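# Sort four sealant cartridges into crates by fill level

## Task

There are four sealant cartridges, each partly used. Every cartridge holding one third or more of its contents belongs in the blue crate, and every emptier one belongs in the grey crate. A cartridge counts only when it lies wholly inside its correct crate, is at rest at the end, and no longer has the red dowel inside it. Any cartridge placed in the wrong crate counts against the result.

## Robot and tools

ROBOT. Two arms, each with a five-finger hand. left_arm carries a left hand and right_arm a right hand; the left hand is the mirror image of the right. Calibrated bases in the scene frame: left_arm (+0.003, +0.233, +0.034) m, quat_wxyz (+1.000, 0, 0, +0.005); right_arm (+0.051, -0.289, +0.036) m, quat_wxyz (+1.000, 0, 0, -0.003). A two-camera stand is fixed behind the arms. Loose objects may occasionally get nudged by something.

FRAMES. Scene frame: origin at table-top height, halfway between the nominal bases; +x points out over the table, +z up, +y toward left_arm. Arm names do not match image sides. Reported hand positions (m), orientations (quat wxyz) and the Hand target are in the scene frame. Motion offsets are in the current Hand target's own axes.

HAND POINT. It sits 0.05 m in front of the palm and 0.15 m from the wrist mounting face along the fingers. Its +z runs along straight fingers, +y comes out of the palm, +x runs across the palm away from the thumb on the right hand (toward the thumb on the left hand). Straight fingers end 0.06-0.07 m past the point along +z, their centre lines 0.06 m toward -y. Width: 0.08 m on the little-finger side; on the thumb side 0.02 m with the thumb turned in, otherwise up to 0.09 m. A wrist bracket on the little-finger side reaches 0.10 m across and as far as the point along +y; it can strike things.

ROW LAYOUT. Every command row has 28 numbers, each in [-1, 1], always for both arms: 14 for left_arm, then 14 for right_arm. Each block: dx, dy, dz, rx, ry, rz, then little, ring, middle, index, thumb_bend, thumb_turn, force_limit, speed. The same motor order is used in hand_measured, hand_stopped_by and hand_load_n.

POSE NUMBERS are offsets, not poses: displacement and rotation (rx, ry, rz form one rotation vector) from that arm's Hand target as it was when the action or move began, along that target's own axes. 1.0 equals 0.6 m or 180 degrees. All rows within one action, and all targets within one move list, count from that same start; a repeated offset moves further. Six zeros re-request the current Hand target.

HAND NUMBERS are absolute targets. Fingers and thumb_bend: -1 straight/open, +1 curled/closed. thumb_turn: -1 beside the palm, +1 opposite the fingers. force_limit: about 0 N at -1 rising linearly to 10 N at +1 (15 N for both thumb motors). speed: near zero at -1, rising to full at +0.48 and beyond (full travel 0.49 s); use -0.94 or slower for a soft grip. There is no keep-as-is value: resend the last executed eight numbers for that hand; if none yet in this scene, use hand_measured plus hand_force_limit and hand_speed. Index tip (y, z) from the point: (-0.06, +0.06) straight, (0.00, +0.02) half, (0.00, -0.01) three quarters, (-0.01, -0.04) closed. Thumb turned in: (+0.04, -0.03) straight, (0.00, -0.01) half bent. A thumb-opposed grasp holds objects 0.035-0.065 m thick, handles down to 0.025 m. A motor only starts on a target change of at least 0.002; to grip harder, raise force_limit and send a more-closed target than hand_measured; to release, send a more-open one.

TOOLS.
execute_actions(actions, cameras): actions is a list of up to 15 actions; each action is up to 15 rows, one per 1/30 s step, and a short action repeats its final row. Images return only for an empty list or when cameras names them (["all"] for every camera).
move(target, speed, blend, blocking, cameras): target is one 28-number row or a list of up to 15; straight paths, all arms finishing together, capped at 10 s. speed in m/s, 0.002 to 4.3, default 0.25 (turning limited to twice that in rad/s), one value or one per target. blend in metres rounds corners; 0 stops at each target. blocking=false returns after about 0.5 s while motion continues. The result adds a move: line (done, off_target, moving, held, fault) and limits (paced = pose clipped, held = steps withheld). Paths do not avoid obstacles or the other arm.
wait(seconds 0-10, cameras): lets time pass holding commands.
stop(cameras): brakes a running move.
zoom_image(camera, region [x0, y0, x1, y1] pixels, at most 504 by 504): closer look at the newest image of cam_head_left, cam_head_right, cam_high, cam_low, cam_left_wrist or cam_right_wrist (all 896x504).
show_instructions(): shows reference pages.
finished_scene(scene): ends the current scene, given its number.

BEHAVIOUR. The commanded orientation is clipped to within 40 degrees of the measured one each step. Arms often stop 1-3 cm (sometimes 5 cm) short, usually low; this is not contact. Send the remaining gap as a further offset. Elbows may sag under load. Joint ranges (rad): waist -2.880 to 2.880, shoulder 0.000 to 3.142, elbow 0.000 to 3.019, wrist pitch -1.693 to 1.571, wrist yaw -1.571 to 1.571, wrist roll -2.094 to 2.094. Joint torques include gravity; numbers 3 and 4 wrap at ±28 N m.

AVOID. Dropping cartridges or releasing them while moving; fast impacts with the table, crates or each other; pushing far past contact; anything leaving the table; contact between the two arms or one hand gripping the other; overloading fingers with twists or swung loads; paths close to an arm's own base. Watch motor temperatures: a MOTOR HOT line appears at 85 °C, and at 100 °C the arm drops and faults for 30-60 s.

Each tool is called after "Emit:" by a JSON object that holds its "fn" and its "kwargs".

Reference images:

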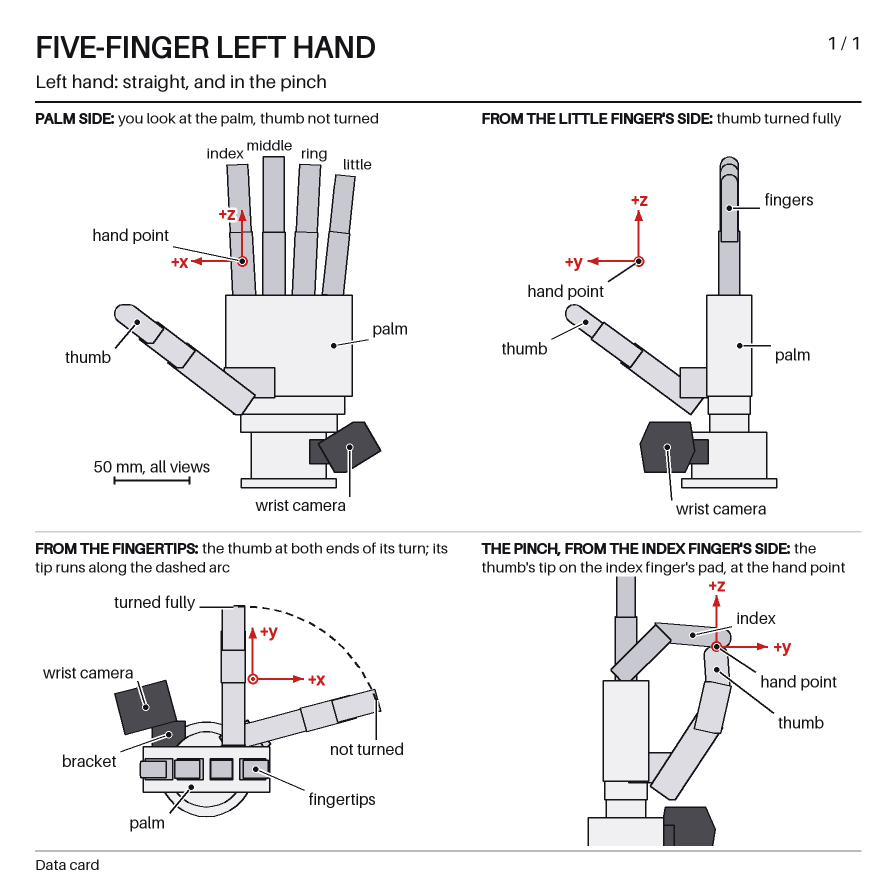

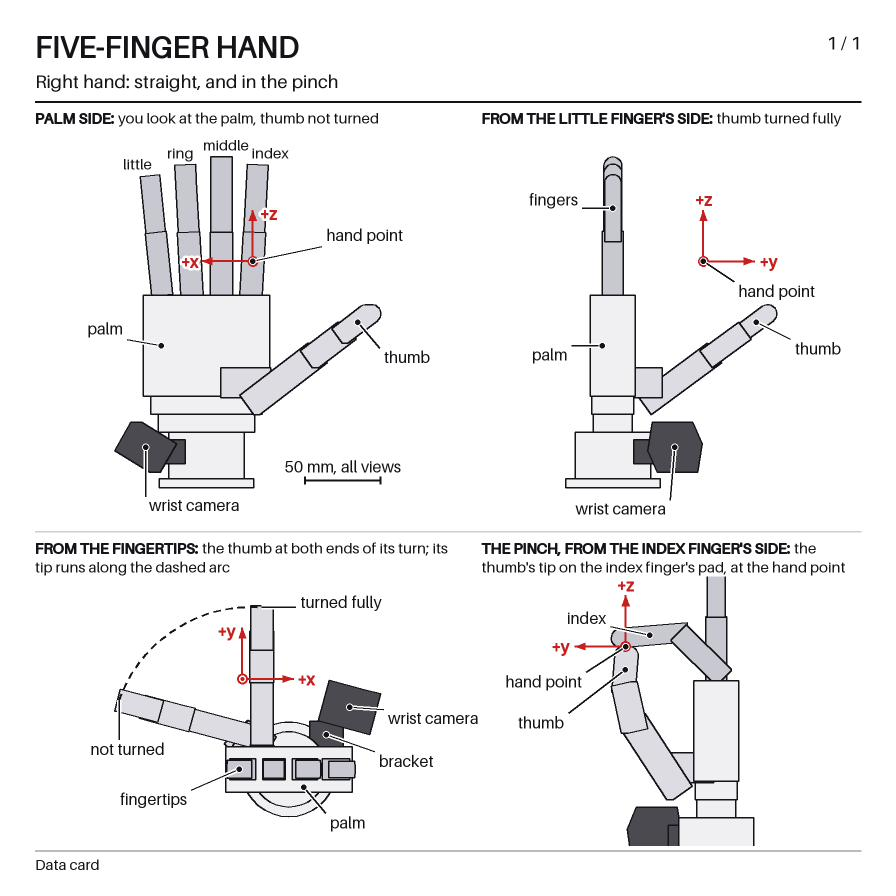

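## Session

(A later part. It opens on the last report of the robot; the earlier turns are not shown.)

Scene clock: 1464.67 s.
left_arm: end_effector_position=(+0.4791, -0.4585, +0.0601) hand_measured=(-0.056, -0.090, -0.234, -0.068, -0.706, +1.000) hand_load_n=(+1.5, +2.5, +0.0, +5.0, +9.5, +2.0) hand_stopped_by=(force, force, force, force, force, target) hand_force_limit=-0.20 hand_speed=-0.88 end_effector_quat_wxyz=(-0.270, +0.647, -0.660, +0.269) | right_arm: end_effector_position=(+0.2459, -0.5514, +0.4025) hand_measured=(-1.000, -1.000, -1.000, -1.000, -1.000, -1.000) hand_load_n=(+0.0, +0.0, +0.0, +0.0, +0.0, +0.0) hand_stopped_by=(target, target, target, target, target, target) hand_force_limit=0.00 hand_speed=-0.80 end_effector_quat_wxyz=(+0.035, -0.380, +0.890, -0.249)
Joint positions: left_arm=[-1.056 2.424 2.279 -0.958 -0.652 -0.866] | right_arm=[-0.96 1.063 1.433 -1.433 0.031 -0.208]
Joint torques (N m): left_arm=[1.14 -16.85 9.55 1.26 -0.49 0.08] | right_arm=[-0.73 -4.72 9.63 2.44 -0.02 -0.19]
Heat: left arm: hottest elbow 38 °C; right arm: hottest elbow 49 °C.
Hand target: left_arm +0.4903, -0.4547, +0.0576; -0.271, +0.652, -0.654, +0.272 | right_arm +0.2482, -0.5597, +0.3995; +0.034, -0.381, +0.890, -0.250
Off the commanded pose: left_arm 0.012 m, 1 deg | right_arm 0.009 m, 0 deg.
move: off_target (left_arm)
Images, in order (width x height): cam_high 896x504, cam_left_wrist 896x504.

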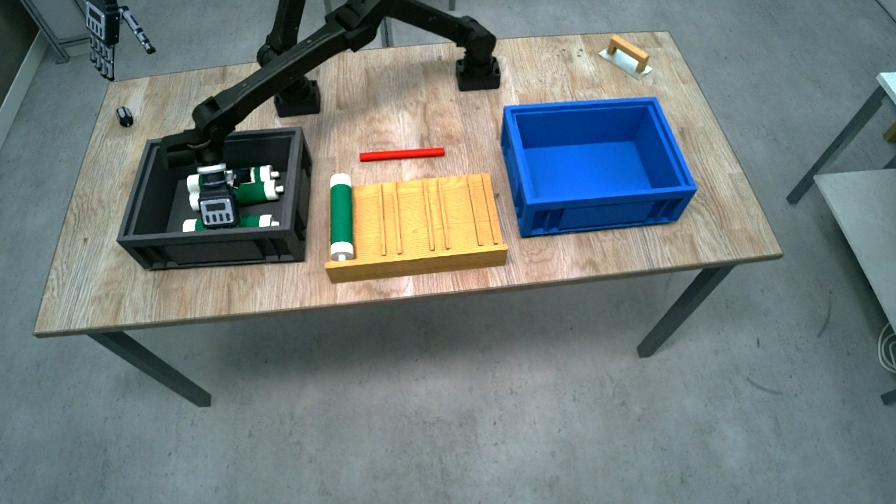

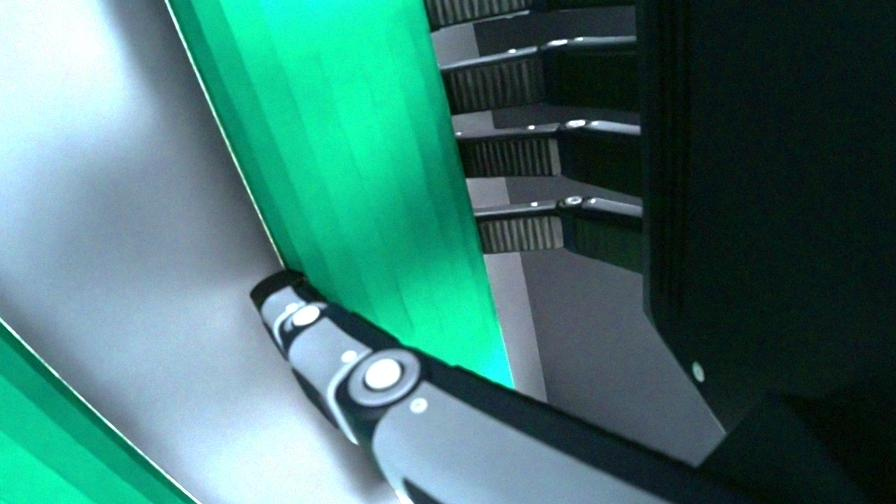

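Emit:
{"fn": "move", "kwargs": {"target": [[0,0.008,0.008,0,0,0,0.4,0.4,0.4,0.4,0.4,1,-0.2,-0.88,0,0,0,0,0,0,-1,-1,-1,-1,-1,-1,0,-0.8],[0,0.0,0.0,0,0,0,-0.4,-0.4,-0.4,-0.4,-1,1,-0.2,-0.7,0,0,0,0,0,0,-1,-1,-1,-1,-1,-1,0,-0.8]], "speed": 0.07, "cameras": ["cam_left_wrist","cam_high"]}}

Scene clock: 1470.63 s.
left_arm: end_effector_position=(+0.4801, -0.4603, +0.0597) hand_measured=(-0.400, -0.400, -0.400, -0.400, -1.000, +1.000) hand_load_n=(+0.0, +0.0, +0.0, +0.0, +0.0, +0.0) hand_stopped_by=(target, target, target, target, target, target) hand_force_limit=-0.20 hand_speed=-0.70 end_effector_quat_wxyz=(-0.269, +0.648, -0.658, +0.273) | right_arm: end_effector_position=(+0.2459, -0.5514, +0.4025) hand_measured=(-1.000, -1.000, -1.000, -1.000, -1.000, -1.000) hand_load_n=(+0.0, +0.0, +0.0, +0.0, +0.0, +0.0) hand_stopped_by=(target, target, target, target, target, target) hand_force_limit=0.00 hand_speed=-0.80 end_effector_quat_wxyz=(+0.035, -0.380, +0.890, -0.249)
Joint positions: left_arm=[-1.056 2.424 2.276 -0.945 -0.652 -0.866] | right_arm=[-0.96 1.063 1.433 -1.433 0.031 -0.208]
Joint torques (N m): left_arm=[1.32 -16.97 9.96 0.88 -0.48 0.07] | right_arm=[-0.73 -4.89 9.65 2.36 -0.01 -0.2]
Heat: left arm: hottest elbow 38 °C; right arm: hottest elbow 49 °C.
Hand target: left_arm +0.4903, -0.4547, +0.0577; -0.271, +0.652, -0.654, +0.272 | right_arm +0.2482, -0.5597, +0.3995; +0.034, -0.381, +0.890, -0.250
Off the commanded pose: left_arm 0.012 m, 1 deg | right_arm 0.009 m, 0 deg.
move: off_target (left_arm); target 2's new numbers were sent with left_arm's hand 0.012 m and 1 deg from that target
Images, in order (width x height): cam_high 896x504, cam_left_wrist 896x504.

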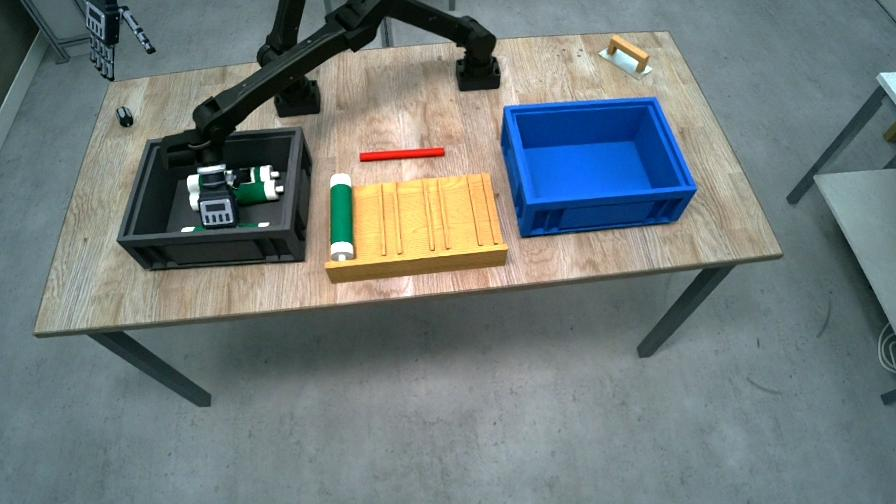

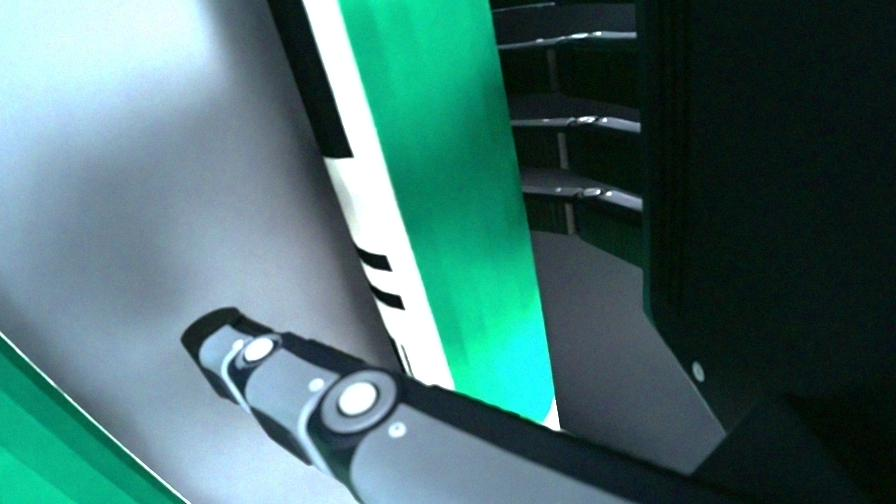

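Emit:
{"fn": "move", "kwargs": {"target": [[0,-0.318,-0.318,0,0,0,-0.5,-0.5,-0.5,-0.5,-1,1,-0.2,-0.2,0,0,0,0,0,0,-1,-1,-1,-1,-1,-1,0,-0.8],[-0.5917,-0.2851,-0.3558,0,0.354,0.3535,-0.5,-0.5,-0.5,-0.5,-1,1,-0.2,-0.2,0,0,0,0,0,0,-1,-1,-1,-1,-1,-1,0,-0.8],[-0.4945,-0.0836,-0.1103,0,0.354,0.3535,-0.5,-0.5,-0.5,-0.5,-1,1,-0.2,-0.2,0,0,0,0,0,0,-1,-1,-1,-1,-1,-1,0,-0.8]], "speed": 0.35, "blend": [0.08,0.05,0], "cameras": ["cam_left_wrist","cam_high"]}}

Scene clock: 1485.00 s.
left_arm: end_effector_position=(+0.4758, -0.1504, +0.1309) hand_measured=(-0.500, -0.500, -0.500, -0.500, -1.000, +1.000) hand_load_n=(+0.0, +0.0, +0.0, +0.0, +0.0, +0.0) hand_stopped_by=(target, target, target, target, target, target) hand_force_limit=-0.20 hand_speed=-0.20 end_effector_quat_wxyz=(-0.010, -0.002, +0.927, -0.376) | right_arm: end_effector_position=(+0.2459, -0.5514, +0.4025) hand_measured=(-1.000, -1.000, -1.000, -1.000, -1.000, -1.000) hand_load_n=(+0.0, -0.5, +0.0, +0.0, +0.0, +0.0) hand_stopped_by=(target, target, target, target, target, target) hand_force_limit=0.00 hand_speed=-0.80 end_effector_quat_wxyz=(+0.035, -0.380, +0.890, -0.249)
Joint positions: left_arm=[-0.53 1.859 1.515 -0.793 0.66 0.895] | right_arm=[-0.96 1.063 1.433 -1.433 0.031 -0.208]
Joint torques (N m): left_arm=[-0.32 -11.93 10.39 1.2 0.36 -0.04] | right_arm=[-0.73 -5.13 9.55 2.36 -0.01 -0.22]
Heat: left arm: hottest elbow 38 °C; right arm: hottest elbow 49 °C.
Hand target: left_arm +0.4796, -0.1581, +0.1400; +0.000, +0.002, +0.924, -0.383 | right_arm +0.2482, -0.5597, +0.3995; +0.034, -0.381, +0.890, -0.250
Off the commanded pose: left_arm 0.013 m, 2 deg | right_arm 0.009 m, 0 deg.
move: off_target (left_arm)
Images, in order (width x height): cam_high 896x504, cam_left_wrist 896x504.

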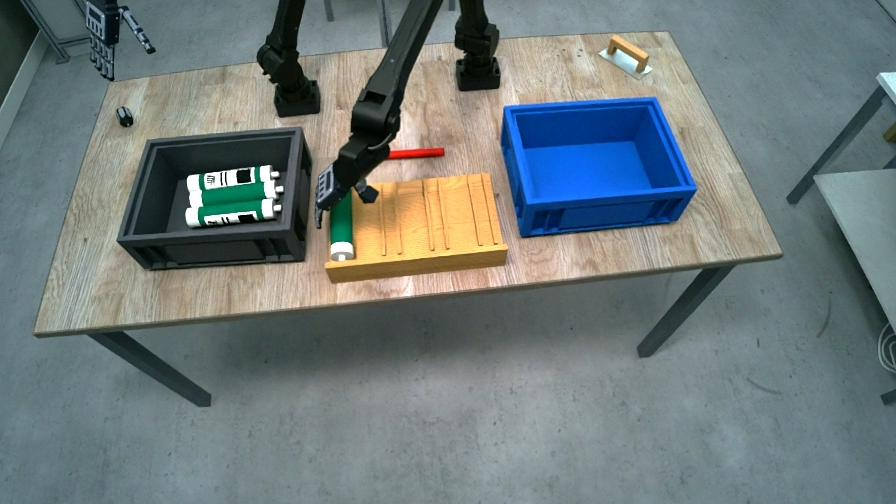

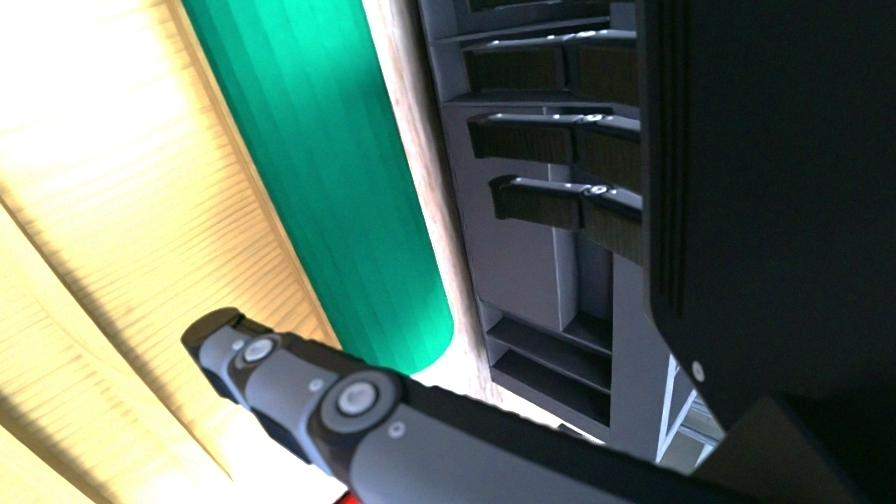

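Emit:
{"fn": "move", "kwargs": {"target": [[0,0.0365,0.0542,0,0,0,-0.5,-0.5,-0.5,-0.5,-1,1,-0.2,-0.2,0,0,0,0,0,0,-1,-1,-1,-1,-1,-1,0,-0.8]], "speed": 0.1, "cameras": ["cam_left_wrist"]}}

Scene clock: 1497.73 s.
left_arm: end_effector_position=(+0.4824, -0.1577, +0.1050) hand_measured=(-0.500, -0.500, -0.500, -0.500, -1.000, +1.000) hand_load_n=(+0.0, +0.0, +0.0, +0.0, +0.0, +0.0) hand_stopped_by=(target, target, target, target, target, target) hand_force_limit=-0.20 hand_speed=-0.20 end_effector_quat_wxyz=(+0.001, -0.001, +0.924, -0.382) | right_arm: end_effector_position=(+0.2459, -0.5514, +0.4025) hand_measured=(-1.000, -1.000, -1.000, -1.000, -1.000, -1.000) hand_load_n=(+0.0, +0.0, +0.0, +0.0, +0.0, +0.0) hand_stopped_by=(target, target, target, target, target, target) hand_force_limit=0.00 hand_speed=-0.80 end_effector_quat_wxyz=(+0.035, -0.380, +0.890, -0.249)
Joint positions: left_arm=[-0.536 1.891 1.485 -0.699 0.655 0.883] | right_arm=[-0.96 1.063 1.433 -1.433 0.031 -0.208]
Joint torques (N m): left_arm=[-0.79 -11.4 8.9 1.32 0.34 -0.03] | right_arm=[-0.56 -4.84 9.5 2.44 -0.02 -0.21]
Heat: left arm: hottest elbow 37 °C; right arm: hottest elbow 49 °C.
Hand target: left_arm +0.4797, -0.1656, +0.1017; +0.000, +0.002, +0.924, -0.383 | right_arm +0.2482, -0.5597, +0.3995; +0.034, -0.381, +0.890, -0.250
Off the commanded pose: left_arm 0.009 m, 0 deg | right_arm 0.009 m, 0 deg.
move: done
Images, in order (width x height): cam_left_wrist 896x504.

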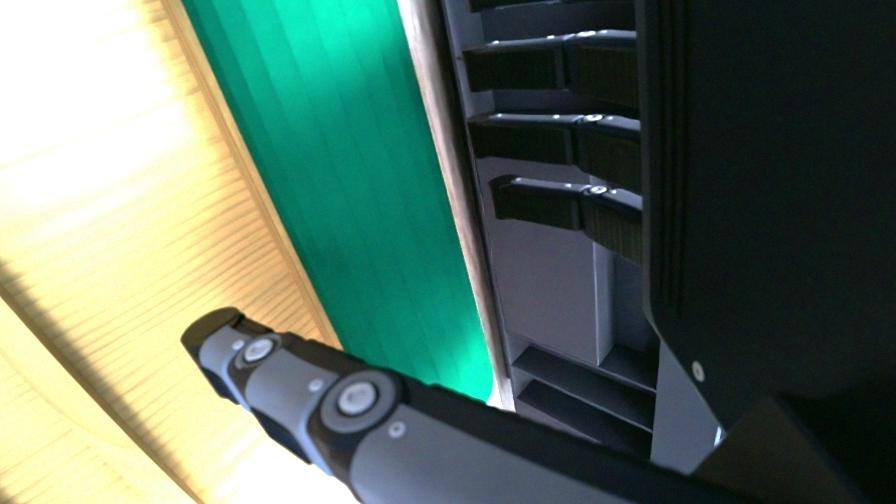

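Emit:
{"fn": "move", "kwargs": {"target": [[0,0.0353,0.0259,0,0,0,-0.5,-0.5,-0.5,-0.5,-1,1,-0.2,-0.2,0,0,0,0,0,0,-1,-1,-1,-1,-1,-1,0,-0.8],[0,0.0353,0.0259,0,0,0,0.4,0.4,0.4,0.4,0.4,1,-0.2,-0.88,0,0,0,0,0,0,-1,-1,-1,-1,-1,-1,0,-0.8]], "speed": 0.08, "cameras": ["cam_left_wrist"]}}

Scene clock: 1505.97 s.
left_arm: end_effector_position=(+0.4794, -0.1619, +0.0817) hand_measured=(+0.022, -0.022, -0.034, -0.012, -0.758, +1.000) hand_load_n=(+6.0, +1.0, +0.0, +6.0, +11.5, +4.5) hand_stopped_by=(force, force, force, force, force, target) hand_force_limit=-0.20 hand_speed=-0.88 end_effector_quat_wxyz=(+0.001, +0.004, +0.923, -0.386) | right_arm: end_effector_position=(+0.2459, -0.5514, +0.4025) hand_measured=(-1.000, -1.000, -1.000, -1.000, -1.000, -1.000) hand_load_n=(+0.0, +0.0, +0.0, +0.0, +0.0, +0.0) hand_stopped_by=(target, target, target, target, target, target) hand_force_limit=0.00 hand_speed=-0.80 end_effector_quat_wxyz=(+0.035, -0.380, +0.890, -0.249)
Joint positions: left_arm=[-0.543 1.914 1.45 -0.634 0.661 0.882] | right_arm=[-0.96 1.063 1.433 -1.433 0.031 -0.208]
Joint torques (N m): left_arm=[0.03 -11.28 8.59 0.98 0.22 0.04] | right_arm=[-0.97 -5.19 9.58 2.36 -0.04 -0.2]
Heat: left arm: hottest elbow 37 °C; right arm: hottest elbow 49 °C.
Hand target: left_arm +0.4797, -0.1615, +0.0756; +0.000, +0.002, +0.924, -0.383 | right_arm +0.2482, -0.5597, +0.3995; +0.034, -0.381, +0.890, -0.250
Off the commanded pose: left_arm 0.006 m, 0 deg | right_arm 0.009 m, 0 deg.
move: done
Images, in order (width x height): cam_left_wrist 896x504.

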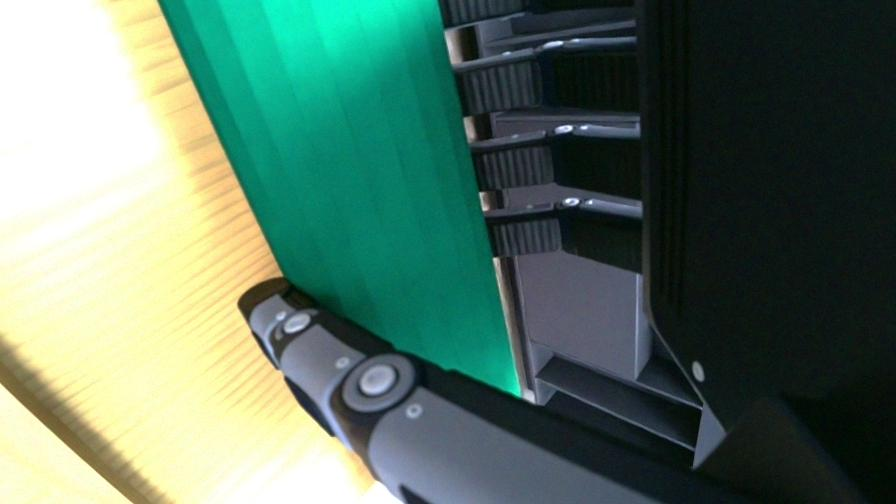

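Emit:
{"fn": "move", "kwargs": {"target": [[0,-0.2003,-0.2003,0,0,0,0.4,0.4,0.4,0.4,0.4,1,-0.2,-0.88,0,0,0,0,0,0,-1,-1,-1,-1,-1,-1,0,-0.8],[0.05,-0.1679,-0.5484,-0.1956,-0.1956,-0.4719,0.4,0.4,0.4,0.4,0.4,1,-0.2,-0.88,0,0,0,0,0,0,-1,-1,-1,-1,-1,-1,0,-0.8],[0.1078,-0.0317,-0.4617,0.4453,-0.0734,-0.5567,0.4,0.4,0.4,0.4,0.4,1,-0.2,-0.88,0,0,0,0,0,0,-1,-1,-1,-1,-1,-1,0,-0.8]], "speed": [0.15,0.3,0.3], "blend": [0.04,0.04,0], "cameras": ["cam_head_left","cam_high"]}}

Scene clock: 1521.37 s.
left_arm: end_effector_position=(+0.4154, +0.0262, +0.2665) hand_measured=(+0.022, -0.022, -0.034, -0.012, -0.758, +1.000) hand_load_n=(+6.0, +0.0, +0.0, +5.5, +11.5, +1.0) hand_stopped_by=(force, force, force, force, force, target) hand_force_limit=-0.20 hand_speed=-0.88 end_effector_quat_wxyz=(+0.170, +0.699, -0.192, +0.668) | right_arm: end_effector_position=(+0.2459, -0.5514, +0.4025) hand_measured=(-1.000, -1.000, -1.000, -1.000, -1.000, -1.000) hand_load_n=(+0.0, +0.0, +0.0, +0.0, +0.0, +0.0) hand_stopped_by=(target, target, target, target, target, target) hand_force_limit=0.00 hand_speed=-0.80 end_effector_quat_wxyz=(+0.035, -0.380, +0.890, -0.249)
Joint positions: left_arm=[-0.216 1.23 0.356 0.821 0.311 -1.536] | right_arm=[-0.96 1.063 1.433 -1.433 0.031 -0.208]
Joint torques (N m): left_arm=[-0.97 -2.96 8.34 2.85 -0.06 -0.37] | right_arm=[-0.62 -5.07 9.68 2.45 0 -0.21]
Heat: left arm: hottest elbow 38 °C; right arm: hottest elbow 49 °C.
Hand target: left_arm +0.4153, +0.0212, +0.2847; +0.184, +0.682, -0.185, +0.683 | right_arm +0.2482, -0.5597, +0.3995; +0.034, -0.381, +0.890, -0.250
Off the commanded pose: left_arm 0.019 m, 3 deg | right_arm 0.009 m, 0 deg.
move: off_target (left_arm)
Images, in order (width x height): cam_head_left 896x504, cam_high 896x504.

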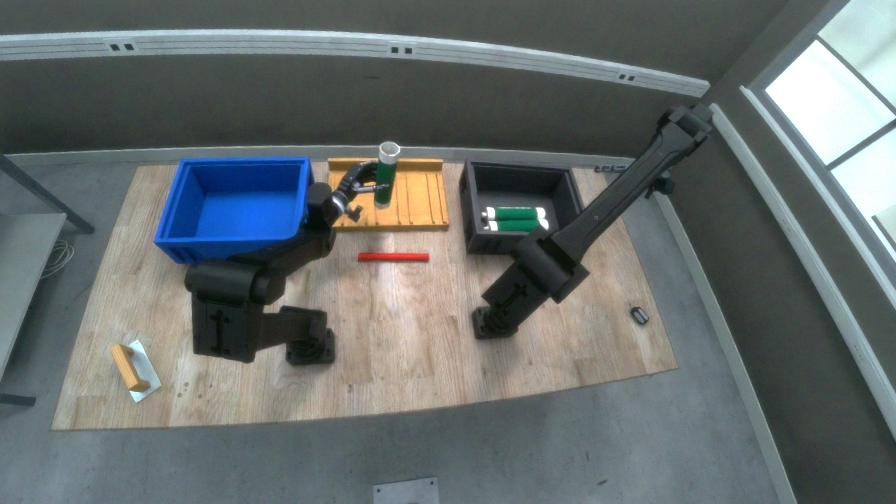

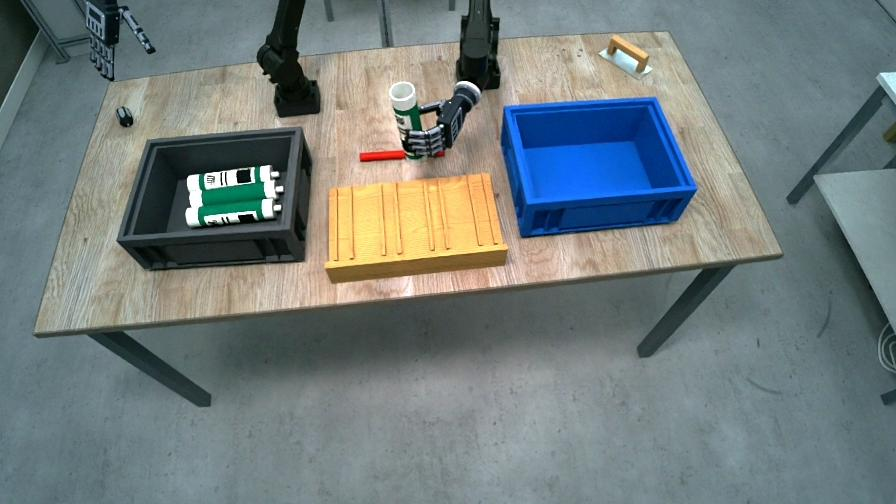

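Emit:
{"fn": "move", "kwargs": {"target": [[0.125,-0.1432,-0.0153,-0.0654,-0.3039,0.3987,0.4,0.4,0.4,0.4,0.4,1,-0.2,-0.88,0,0,0,0,0,0,-1,-1,-1,-1,-1,-1,0,-0.8],[0.075,-0.5628,-0.2383,-0.0654,-0.3039,0.3987,0.4,0.4,0.4,0.4,0.4,1,-0.2,-0.88,0,0,0,0,0,0,-1,-1,-1,-1,-1,-1,0,-0.8],[-0.275,-0.5628,-0.2383,-0.0654,-0.3039,0.3987,0.4,0.4,0.4,0.4,0.4,1,-0.2,-0.88,0,0,0,0,0,0,-1,-1,-1,-1,-1,-1,0,-0.8]], "speed": [0.3,0.3,0.2], "blend": [0.08,0.03,0], "cameras": ["cam_left_wrist","cam_high","cam_head_left"]}}

Scene clock: 1539.63 s.
left_arm: end_effector_position=(+0.4517, +0.3774, +0.1069) hand_measured=(+0.022, -0.022, -0.034, -0.012, -0.758, +1.000) hand_load_n=(+5.5, +0.0, +0.0, +7.0, +11.0, +2.5) hand_stopped_by=(force, force, force, force, force, target) hand_force_limit=-0.20 hand_speed=-0.88 end_effector_quat_wxyz=(-0.249, +0.660, -0.658, +0.265) | right_arm: end_effector_position=(+0.2459, -0.5514, +0.4025) hand_measured=(-1.000, -1.000, -1.000, -1.000, -1.000, -1.000) hand_load_n=(+0.0, +0.0, +0.0, +0.0, +0.0, +0.0) hand_stopped_by=(target, target, target, target, target, target) hand_force_limit=0.00 hand_speed=-0.80 end_effector_quat_wxyz=(+0.035, -0.380, +0.890, -0.249)
Joint positions: left_arm=[0.452 1.421 0.865 -0.333 0.326 0.343] | right_arm=[-0.96 1.063 1.433 -1.433 0.031 -0.208]
Joint torques (N m): left_arm=[0.85 -6.77 9.76 1.98 0.36 0.11] | right_arm=[-0.38 -4.95 9.52 2.41 -0.01 -0.22]
Heat: left arm: hottest elbow 39 °C; right arm: hottest elbow 48 °C.
Hand target: left_arm +0.4621, +0.3849, +0.1200; -0.272, +0.650, -0.655, +0.273 | right_arm +0.2482, -0.5597, +0.3995; +0.034, -0.381, +0.890, -0.250
Off the commanded pose: left_arm 0.018 m, 3 deg | right_arm 0.009 m, 0 deg.
move: off_target (left_arm)
Images, in order (width x height): cam_head_left 896x504, cam_high 896x504, cam_left_wrist 896x504.

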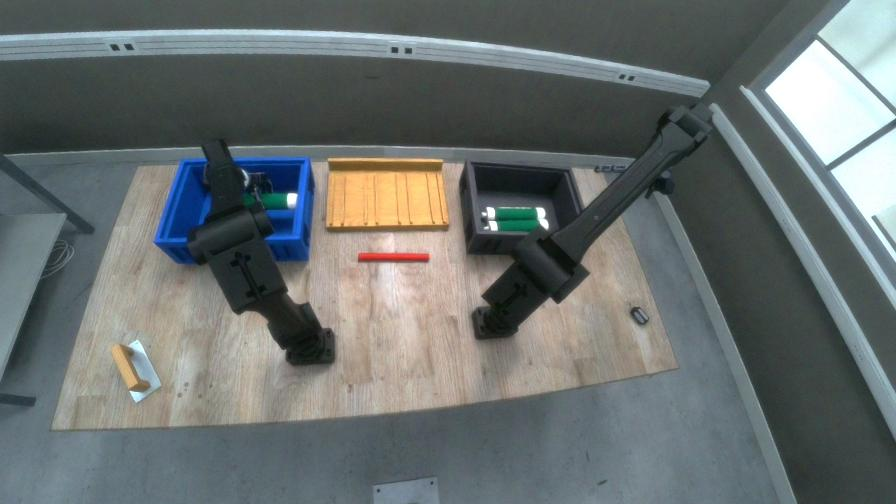

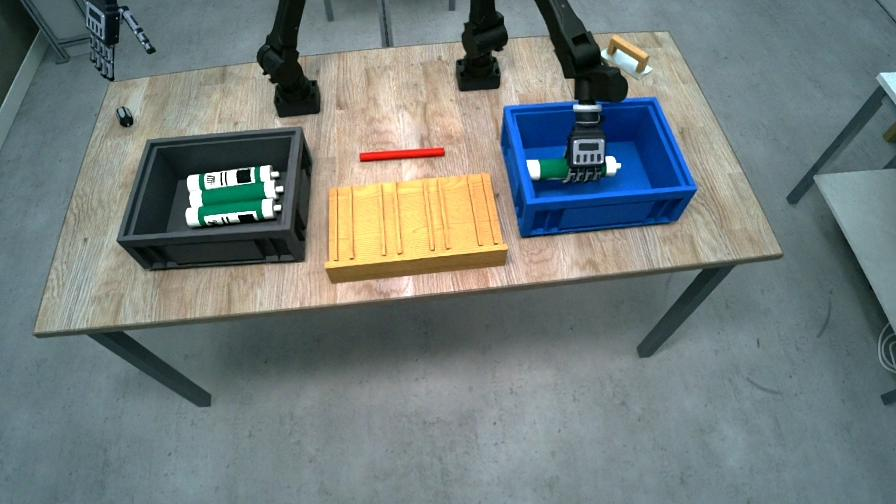

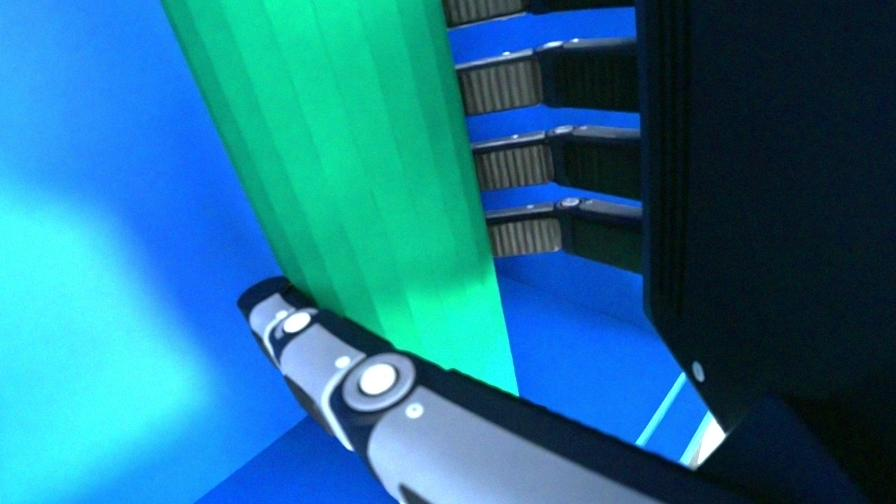

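Emit:
{"fn": "move", "kwargs": {"target": [[-0.025,0.0565,0.0565,0,0,0,0.4,0.4,0.4,0.4,0.4,1,-0.2,-0.88,0,0,0,0,0,0,-1,-1,-1,-1,-1,-1,0,-0.8],[-0.025,0.075,0.075,0,0,0,0.4,0.4,0.4,0.4,0.4,1,-0.2,-0.88,0,0,0,0,0,0,-1,-1,-1,-1,-1,-1,0,-0.8]], "speed": 0.07, "cameras": ["cam_left_wrist","cam_high"]}}

Scene clock: 1548.43 s.
left_arm: end_effector_position=(+0.4536, +0.3889, +0.0458) hand_measured=(+0.022, -0.022, -0.034, -0.012, -0.758, +1.000) hand_load_n=(+5.5, +0.0, +0.0, +6.5, +11.0, +2.5) hand_stopped_by=(force, force, force, force, force, target) hand_force_limit=-0.20 hand_speed=-0.88 end_effector_quat_wxyz=(-0.250, +0.658, -0.658, +0.267) | right_arm: end_effector_position=(+0.2459, -0.5514, +0.4025) hand_measured=(-1.000, -1.000, -1.000, -1.000, -1.000, -1.000) hand_load_n=(+0.0, +0.0, +0.0, +0.0, +0.0, +0.0) hand_stopped_by=(target, target, target, target, target, target) hand_force_limit=0.00 hand_speed=-0.80 end_effector_quat_wxyz=(+0.035, -0.380, +0.890, -0.249)
Joint positions: left_arm=[0.478 1.551 0.809 -0.15 0.346 0.364] | right_arm=[-0.96 1.063 1.433 -1.433 0.031 -0.208]
Joint torques (N m): left_arm=[1.2 -7.53 8.53 1.95 0.37 0.15] | right_arm=[-0.5 -5.07 9.59 2.44 -0.02 -0.2]
Heat: left arm: hottest elbow 39 °C; right arm: hottest elbow 48 °C.
Hand target: left_arm +0.4626, +0.4000, +0.0565; -0.272, +0.650, -0.655, +0.273 | right_arm +0.2482, -0.5597, +0.3995; +0.034, -0.381, +0.890, -0.250
Off the commanded pose: left_arm 0.018 m, 3 deg | right_arm 0.009 m, 0 deg.
move: off_target (left_arm)
Images, in order (width x height): cam_high 896x504, cam_left_wrist 896x504.

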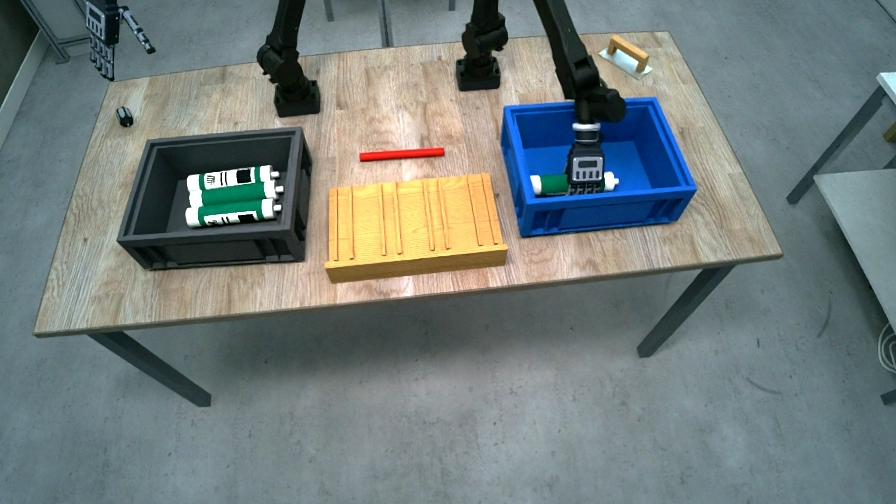

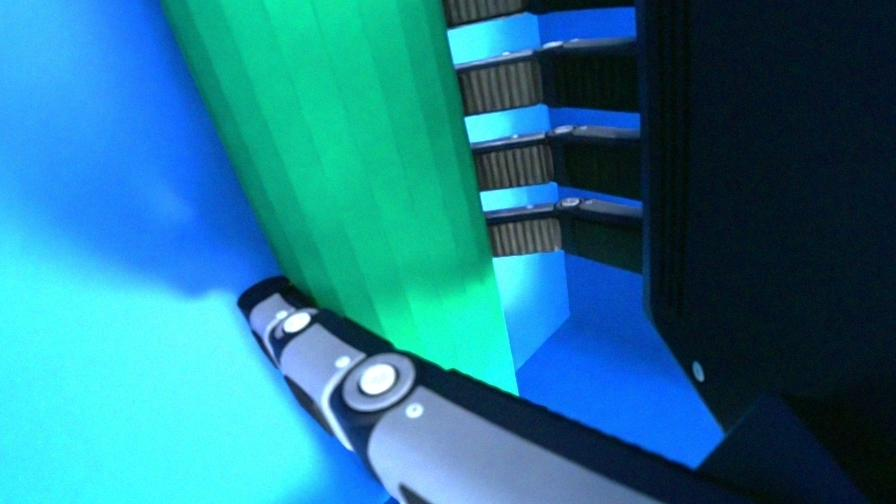

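Emit:
{"fn": "move", "kwargs": {"target": [[0,0.012,0.012,0,0,0,0.4,0.4,0.4,0.4,0.4,1,-0.2,-0.88,0,0,0,0,0,0,-1,-1,-1,-1,-1,-1,0,-0.8]], "speed": 0.06}}

Emit:
{"fn": "move", "kwargs": {"target": [[0,0.012,0.012,0,0,0,0.4,0.4,0.4,0.4,0.4,1,-0.2,-0.88,0,0,0,0,0,0,-1,-1,-1,-1,-1,-1,0,-0.8]], "speed": 0.06}}

Scene clock: 1554.87 s.
left_arm: end_effector_position=(+0.4574, +0.3910, +0.0418) hand_measured=(+0.022, -0.022, -0.034, -0.012, -0.758, +1.000) hand_load_n=(+4.5, +0.0, +0.0, +7.0, +11.0, +3.0) hand_stopped_by=(force, force, force, force, force, target) hand_force_limit=-0.20 hand_speed=-0.88 end_effector_quat_wxyz=(-0.257, +0.654, -0.658, +0.270) | right_arm: end_effector_position=(+0.2459, -0.5514, +0.4025) hand_measured=(-1.000, -1.000, -1.000, -1.000, -1.000, -1.000) hand_load_n=(+0.0, +0.0, +0.0, +0.0, +0.0, +0.0) hand_stopped_by=(target, target, target, target, target, target) hand_force_limit=0.00 hand_speed=-0.80 end_effector_quat_wxyz=(+0.035, -0.380, +0.890, -0.249)
Joint positions: left_arm=[0.478 1.565 0.805 -0.117 0.347 0.367] | right_arm=[-0.96 1.063 1.433 -1.433 0.031 -0.208]
Joint torques (N m): left_arm=[1.38 -6.89 7.87 1.91 0.36 0.12] | right_arm=[-0.38 -4.95 9.52 2.44 -0.01 -0.19]
Heat: left arm: hottest elbow 39 °C; right arm: hottest elbow 48 °C.
Hand target: left_arm +0.4625, +0.3999, +0.0461; -0.271, +0.650, -0.655, +0.273 | right_arm +0.2482, -0.5597, +0.3995; +0.034, -0.381, +0.890, -0.250
Off the commanded pose: left_arm 0.011 m, 2 deg | right_arm 0.009 m, 0 deg.
move: off_target (left_arm)

Scene clock: 1555.77 s.
left_arm: end_effector_position=(+0.4638, +0.3935, +0.0412) hand_measured=(+0.022, -0.022, -0.034, -0.012, -0.758, +1.000) hand_load_n=(+5.5, +0.0, +0.0, +5.5, +11.5, +2.5) hand_stopped_by=(force, force, force, force, force, target) hand_force_limit=-0.20 hand_speed=-0.88 end_effector_quat_wxyz=(-0.267, +0.649, -0.657, +0.275) | right_arm: end_effector_position=(+0.2459, -0.5514, +0.4025) hand_measured=(-1.000, -1.000, -1.000, -1.000, -1.000, -1.000) hand_load_n=(+0.5, +0.0, +0.0, +0.0, +0.0, +0.0) hand_stopped_by=(target, target, target, target, target, target) hand_force_limit=0.00 hand_speed=-0.80 end_effector_quat_wxyz=(+0.035, -0.380, +0.890, -0.249)
Joint positions: left_arm=[0.478 1.575 0.805 -0.082 0.351 0.367] | right_arm=[-0.96 1.063 1.433 -1.433 0.031 -0.208]
Joint torques (N m): left_arm=[1.08 -6.3 7.13 1.74 0.22 0.11] | right_arm=[-0.62 -5.07 9.54 2.35 -0.01 -0.19]
Heat: left arm: hottest elbow 39 °C; right arm: hottest elbow 48 °C.
Hand target: left_arm +0.4626, +0.4000, +0.0359; -0.271, +0.650, -0.655, +0.273 | right_arm +0.2482, -0.5597, +0.3995; +0.034, -0.381, +0.890, -0.250
Off the commanded pose: left_arm 0.008 m, 1 deg | right_arm 0.009 m, 0 deg.
move: done

Emit:
{"fn": "move", "kwargs": {"target": [[0,-0.005,-0.005,0,0,0,-0.5,-0.5,-0.5,-0.5,-1,1,-0.2,-0.7,0,0,0,0,0,0,-1,-1,-1,-1,-1,-1,0,-0.8],[0,-0.32,-0.32,0,0,0,-0.5,-0.5,-0.5,-0.5,-1,1,-0.2,-0.7,0,0,0,0,0,0,-1,-1,-1,-1,-1,-1,0,-0.8]], "speed": [0.1,0.25], "cameras": ["cam_left_wrist","cam_high","cam_head_right"]}}

Scene clock: 1562.47 s.
left_arm: end_effector_position=(+0.4484, +0.3879, +0.2765) hand_measured=(-0.500, -0.500, -0.500, -0.500, -1.000, +1.000) hand_load_n=(+0.0, +0.0, +0.0, +0.0, +0.0, +0.0) hand_stopped_by=(target, target, target, target, target, target) hand_force_limit=-0.20 hand_speed=-0.70 end_effector_quat_wxyz=(-0.244, +0.660, -0.658, +0.267) | right_arm: end_effector_position=(+0.2459, -0.5514, +0.4025) hand_measured=(-1.000, -1.000, -1.000, -1.000, -1.000, -1.000) hand_load_n=(+0.0, +0.0, +0.0, +0.0, +0.0, +0.0) hand_stopped_by=(target, target, target, target, target, target) hand_force_limit=0.00 hand_speed=-0.80 end_effector_quat_wxyz=(+0.035, -0.380, +0.890, -0.249)
Joint positions: left_arm=[0.483 1.286 1.21 -0.828 0.353 0.368] | right_arm=[-0.96 1.063 1.433 -1.433 0.031 -0.208]
Joint torques (N m): left_arm=[0.85 -5.71 15.68 0.77 0.2 0.12] | right_arm=[-0.62 -4.72 9.65 2.48 -0.02 -0.19]
Heat: left arm: hottest elbow 39 °C; right arm: hottest elbow 48 °C.
Hand target: left_arm +0.4613, +0.3998, +0.3075; -0.271, +0.650, -0.655, +0.273 | right_arm +0.2482, -0.5597, +0.3995; +0.034, -0.381, +0.890, -0.250
Off the commanded pose: left_arm 0.035 m, 3 deg | right_arm 0.009 m, 0 deg.
move: off_target (left_arm)
Images, in order (width x height): cam_head_right 896x504, cam_high 896x504, cam_left_wrist 896x504.

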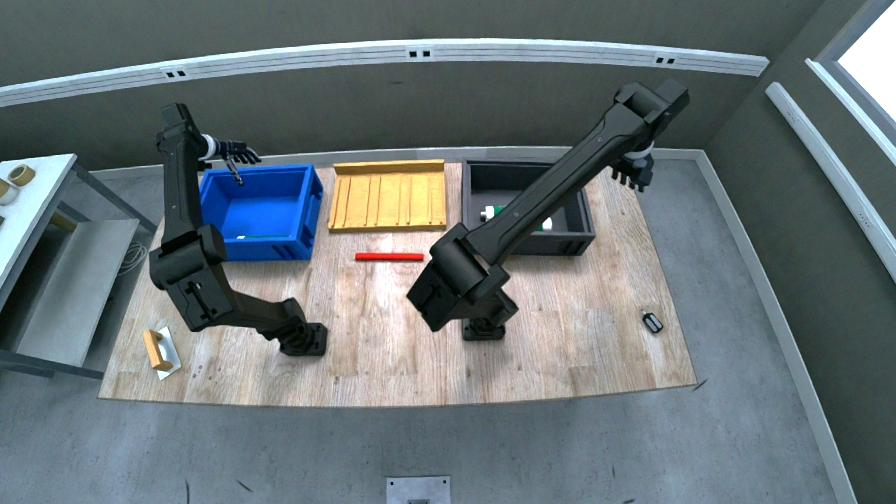

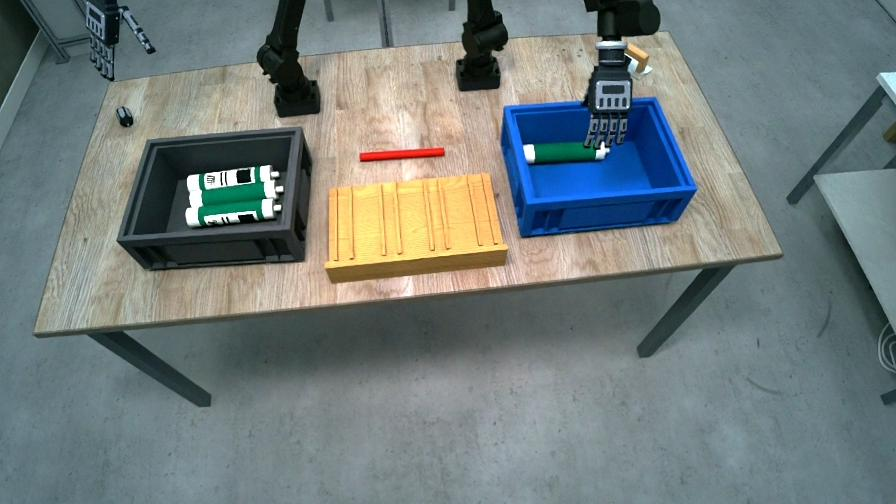

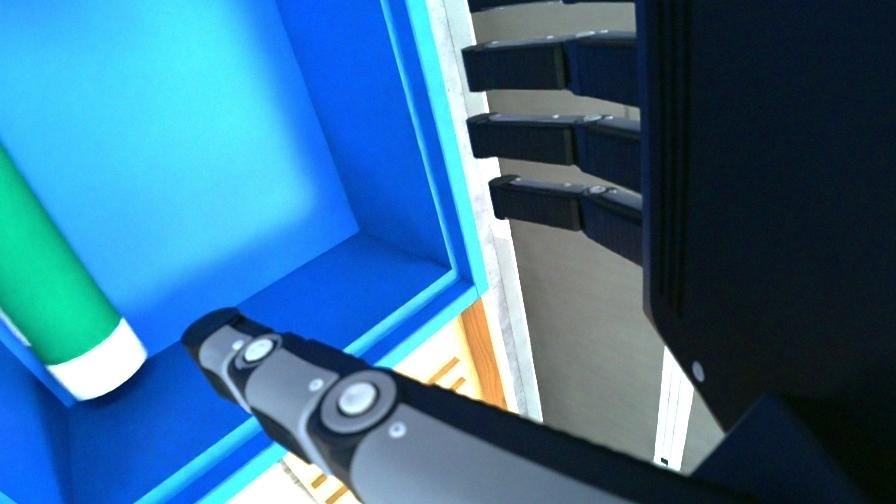

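Emit:
{"fn": "finished_scene", "kwargs": {"scene": 1}}

The scene is finished: the task was done.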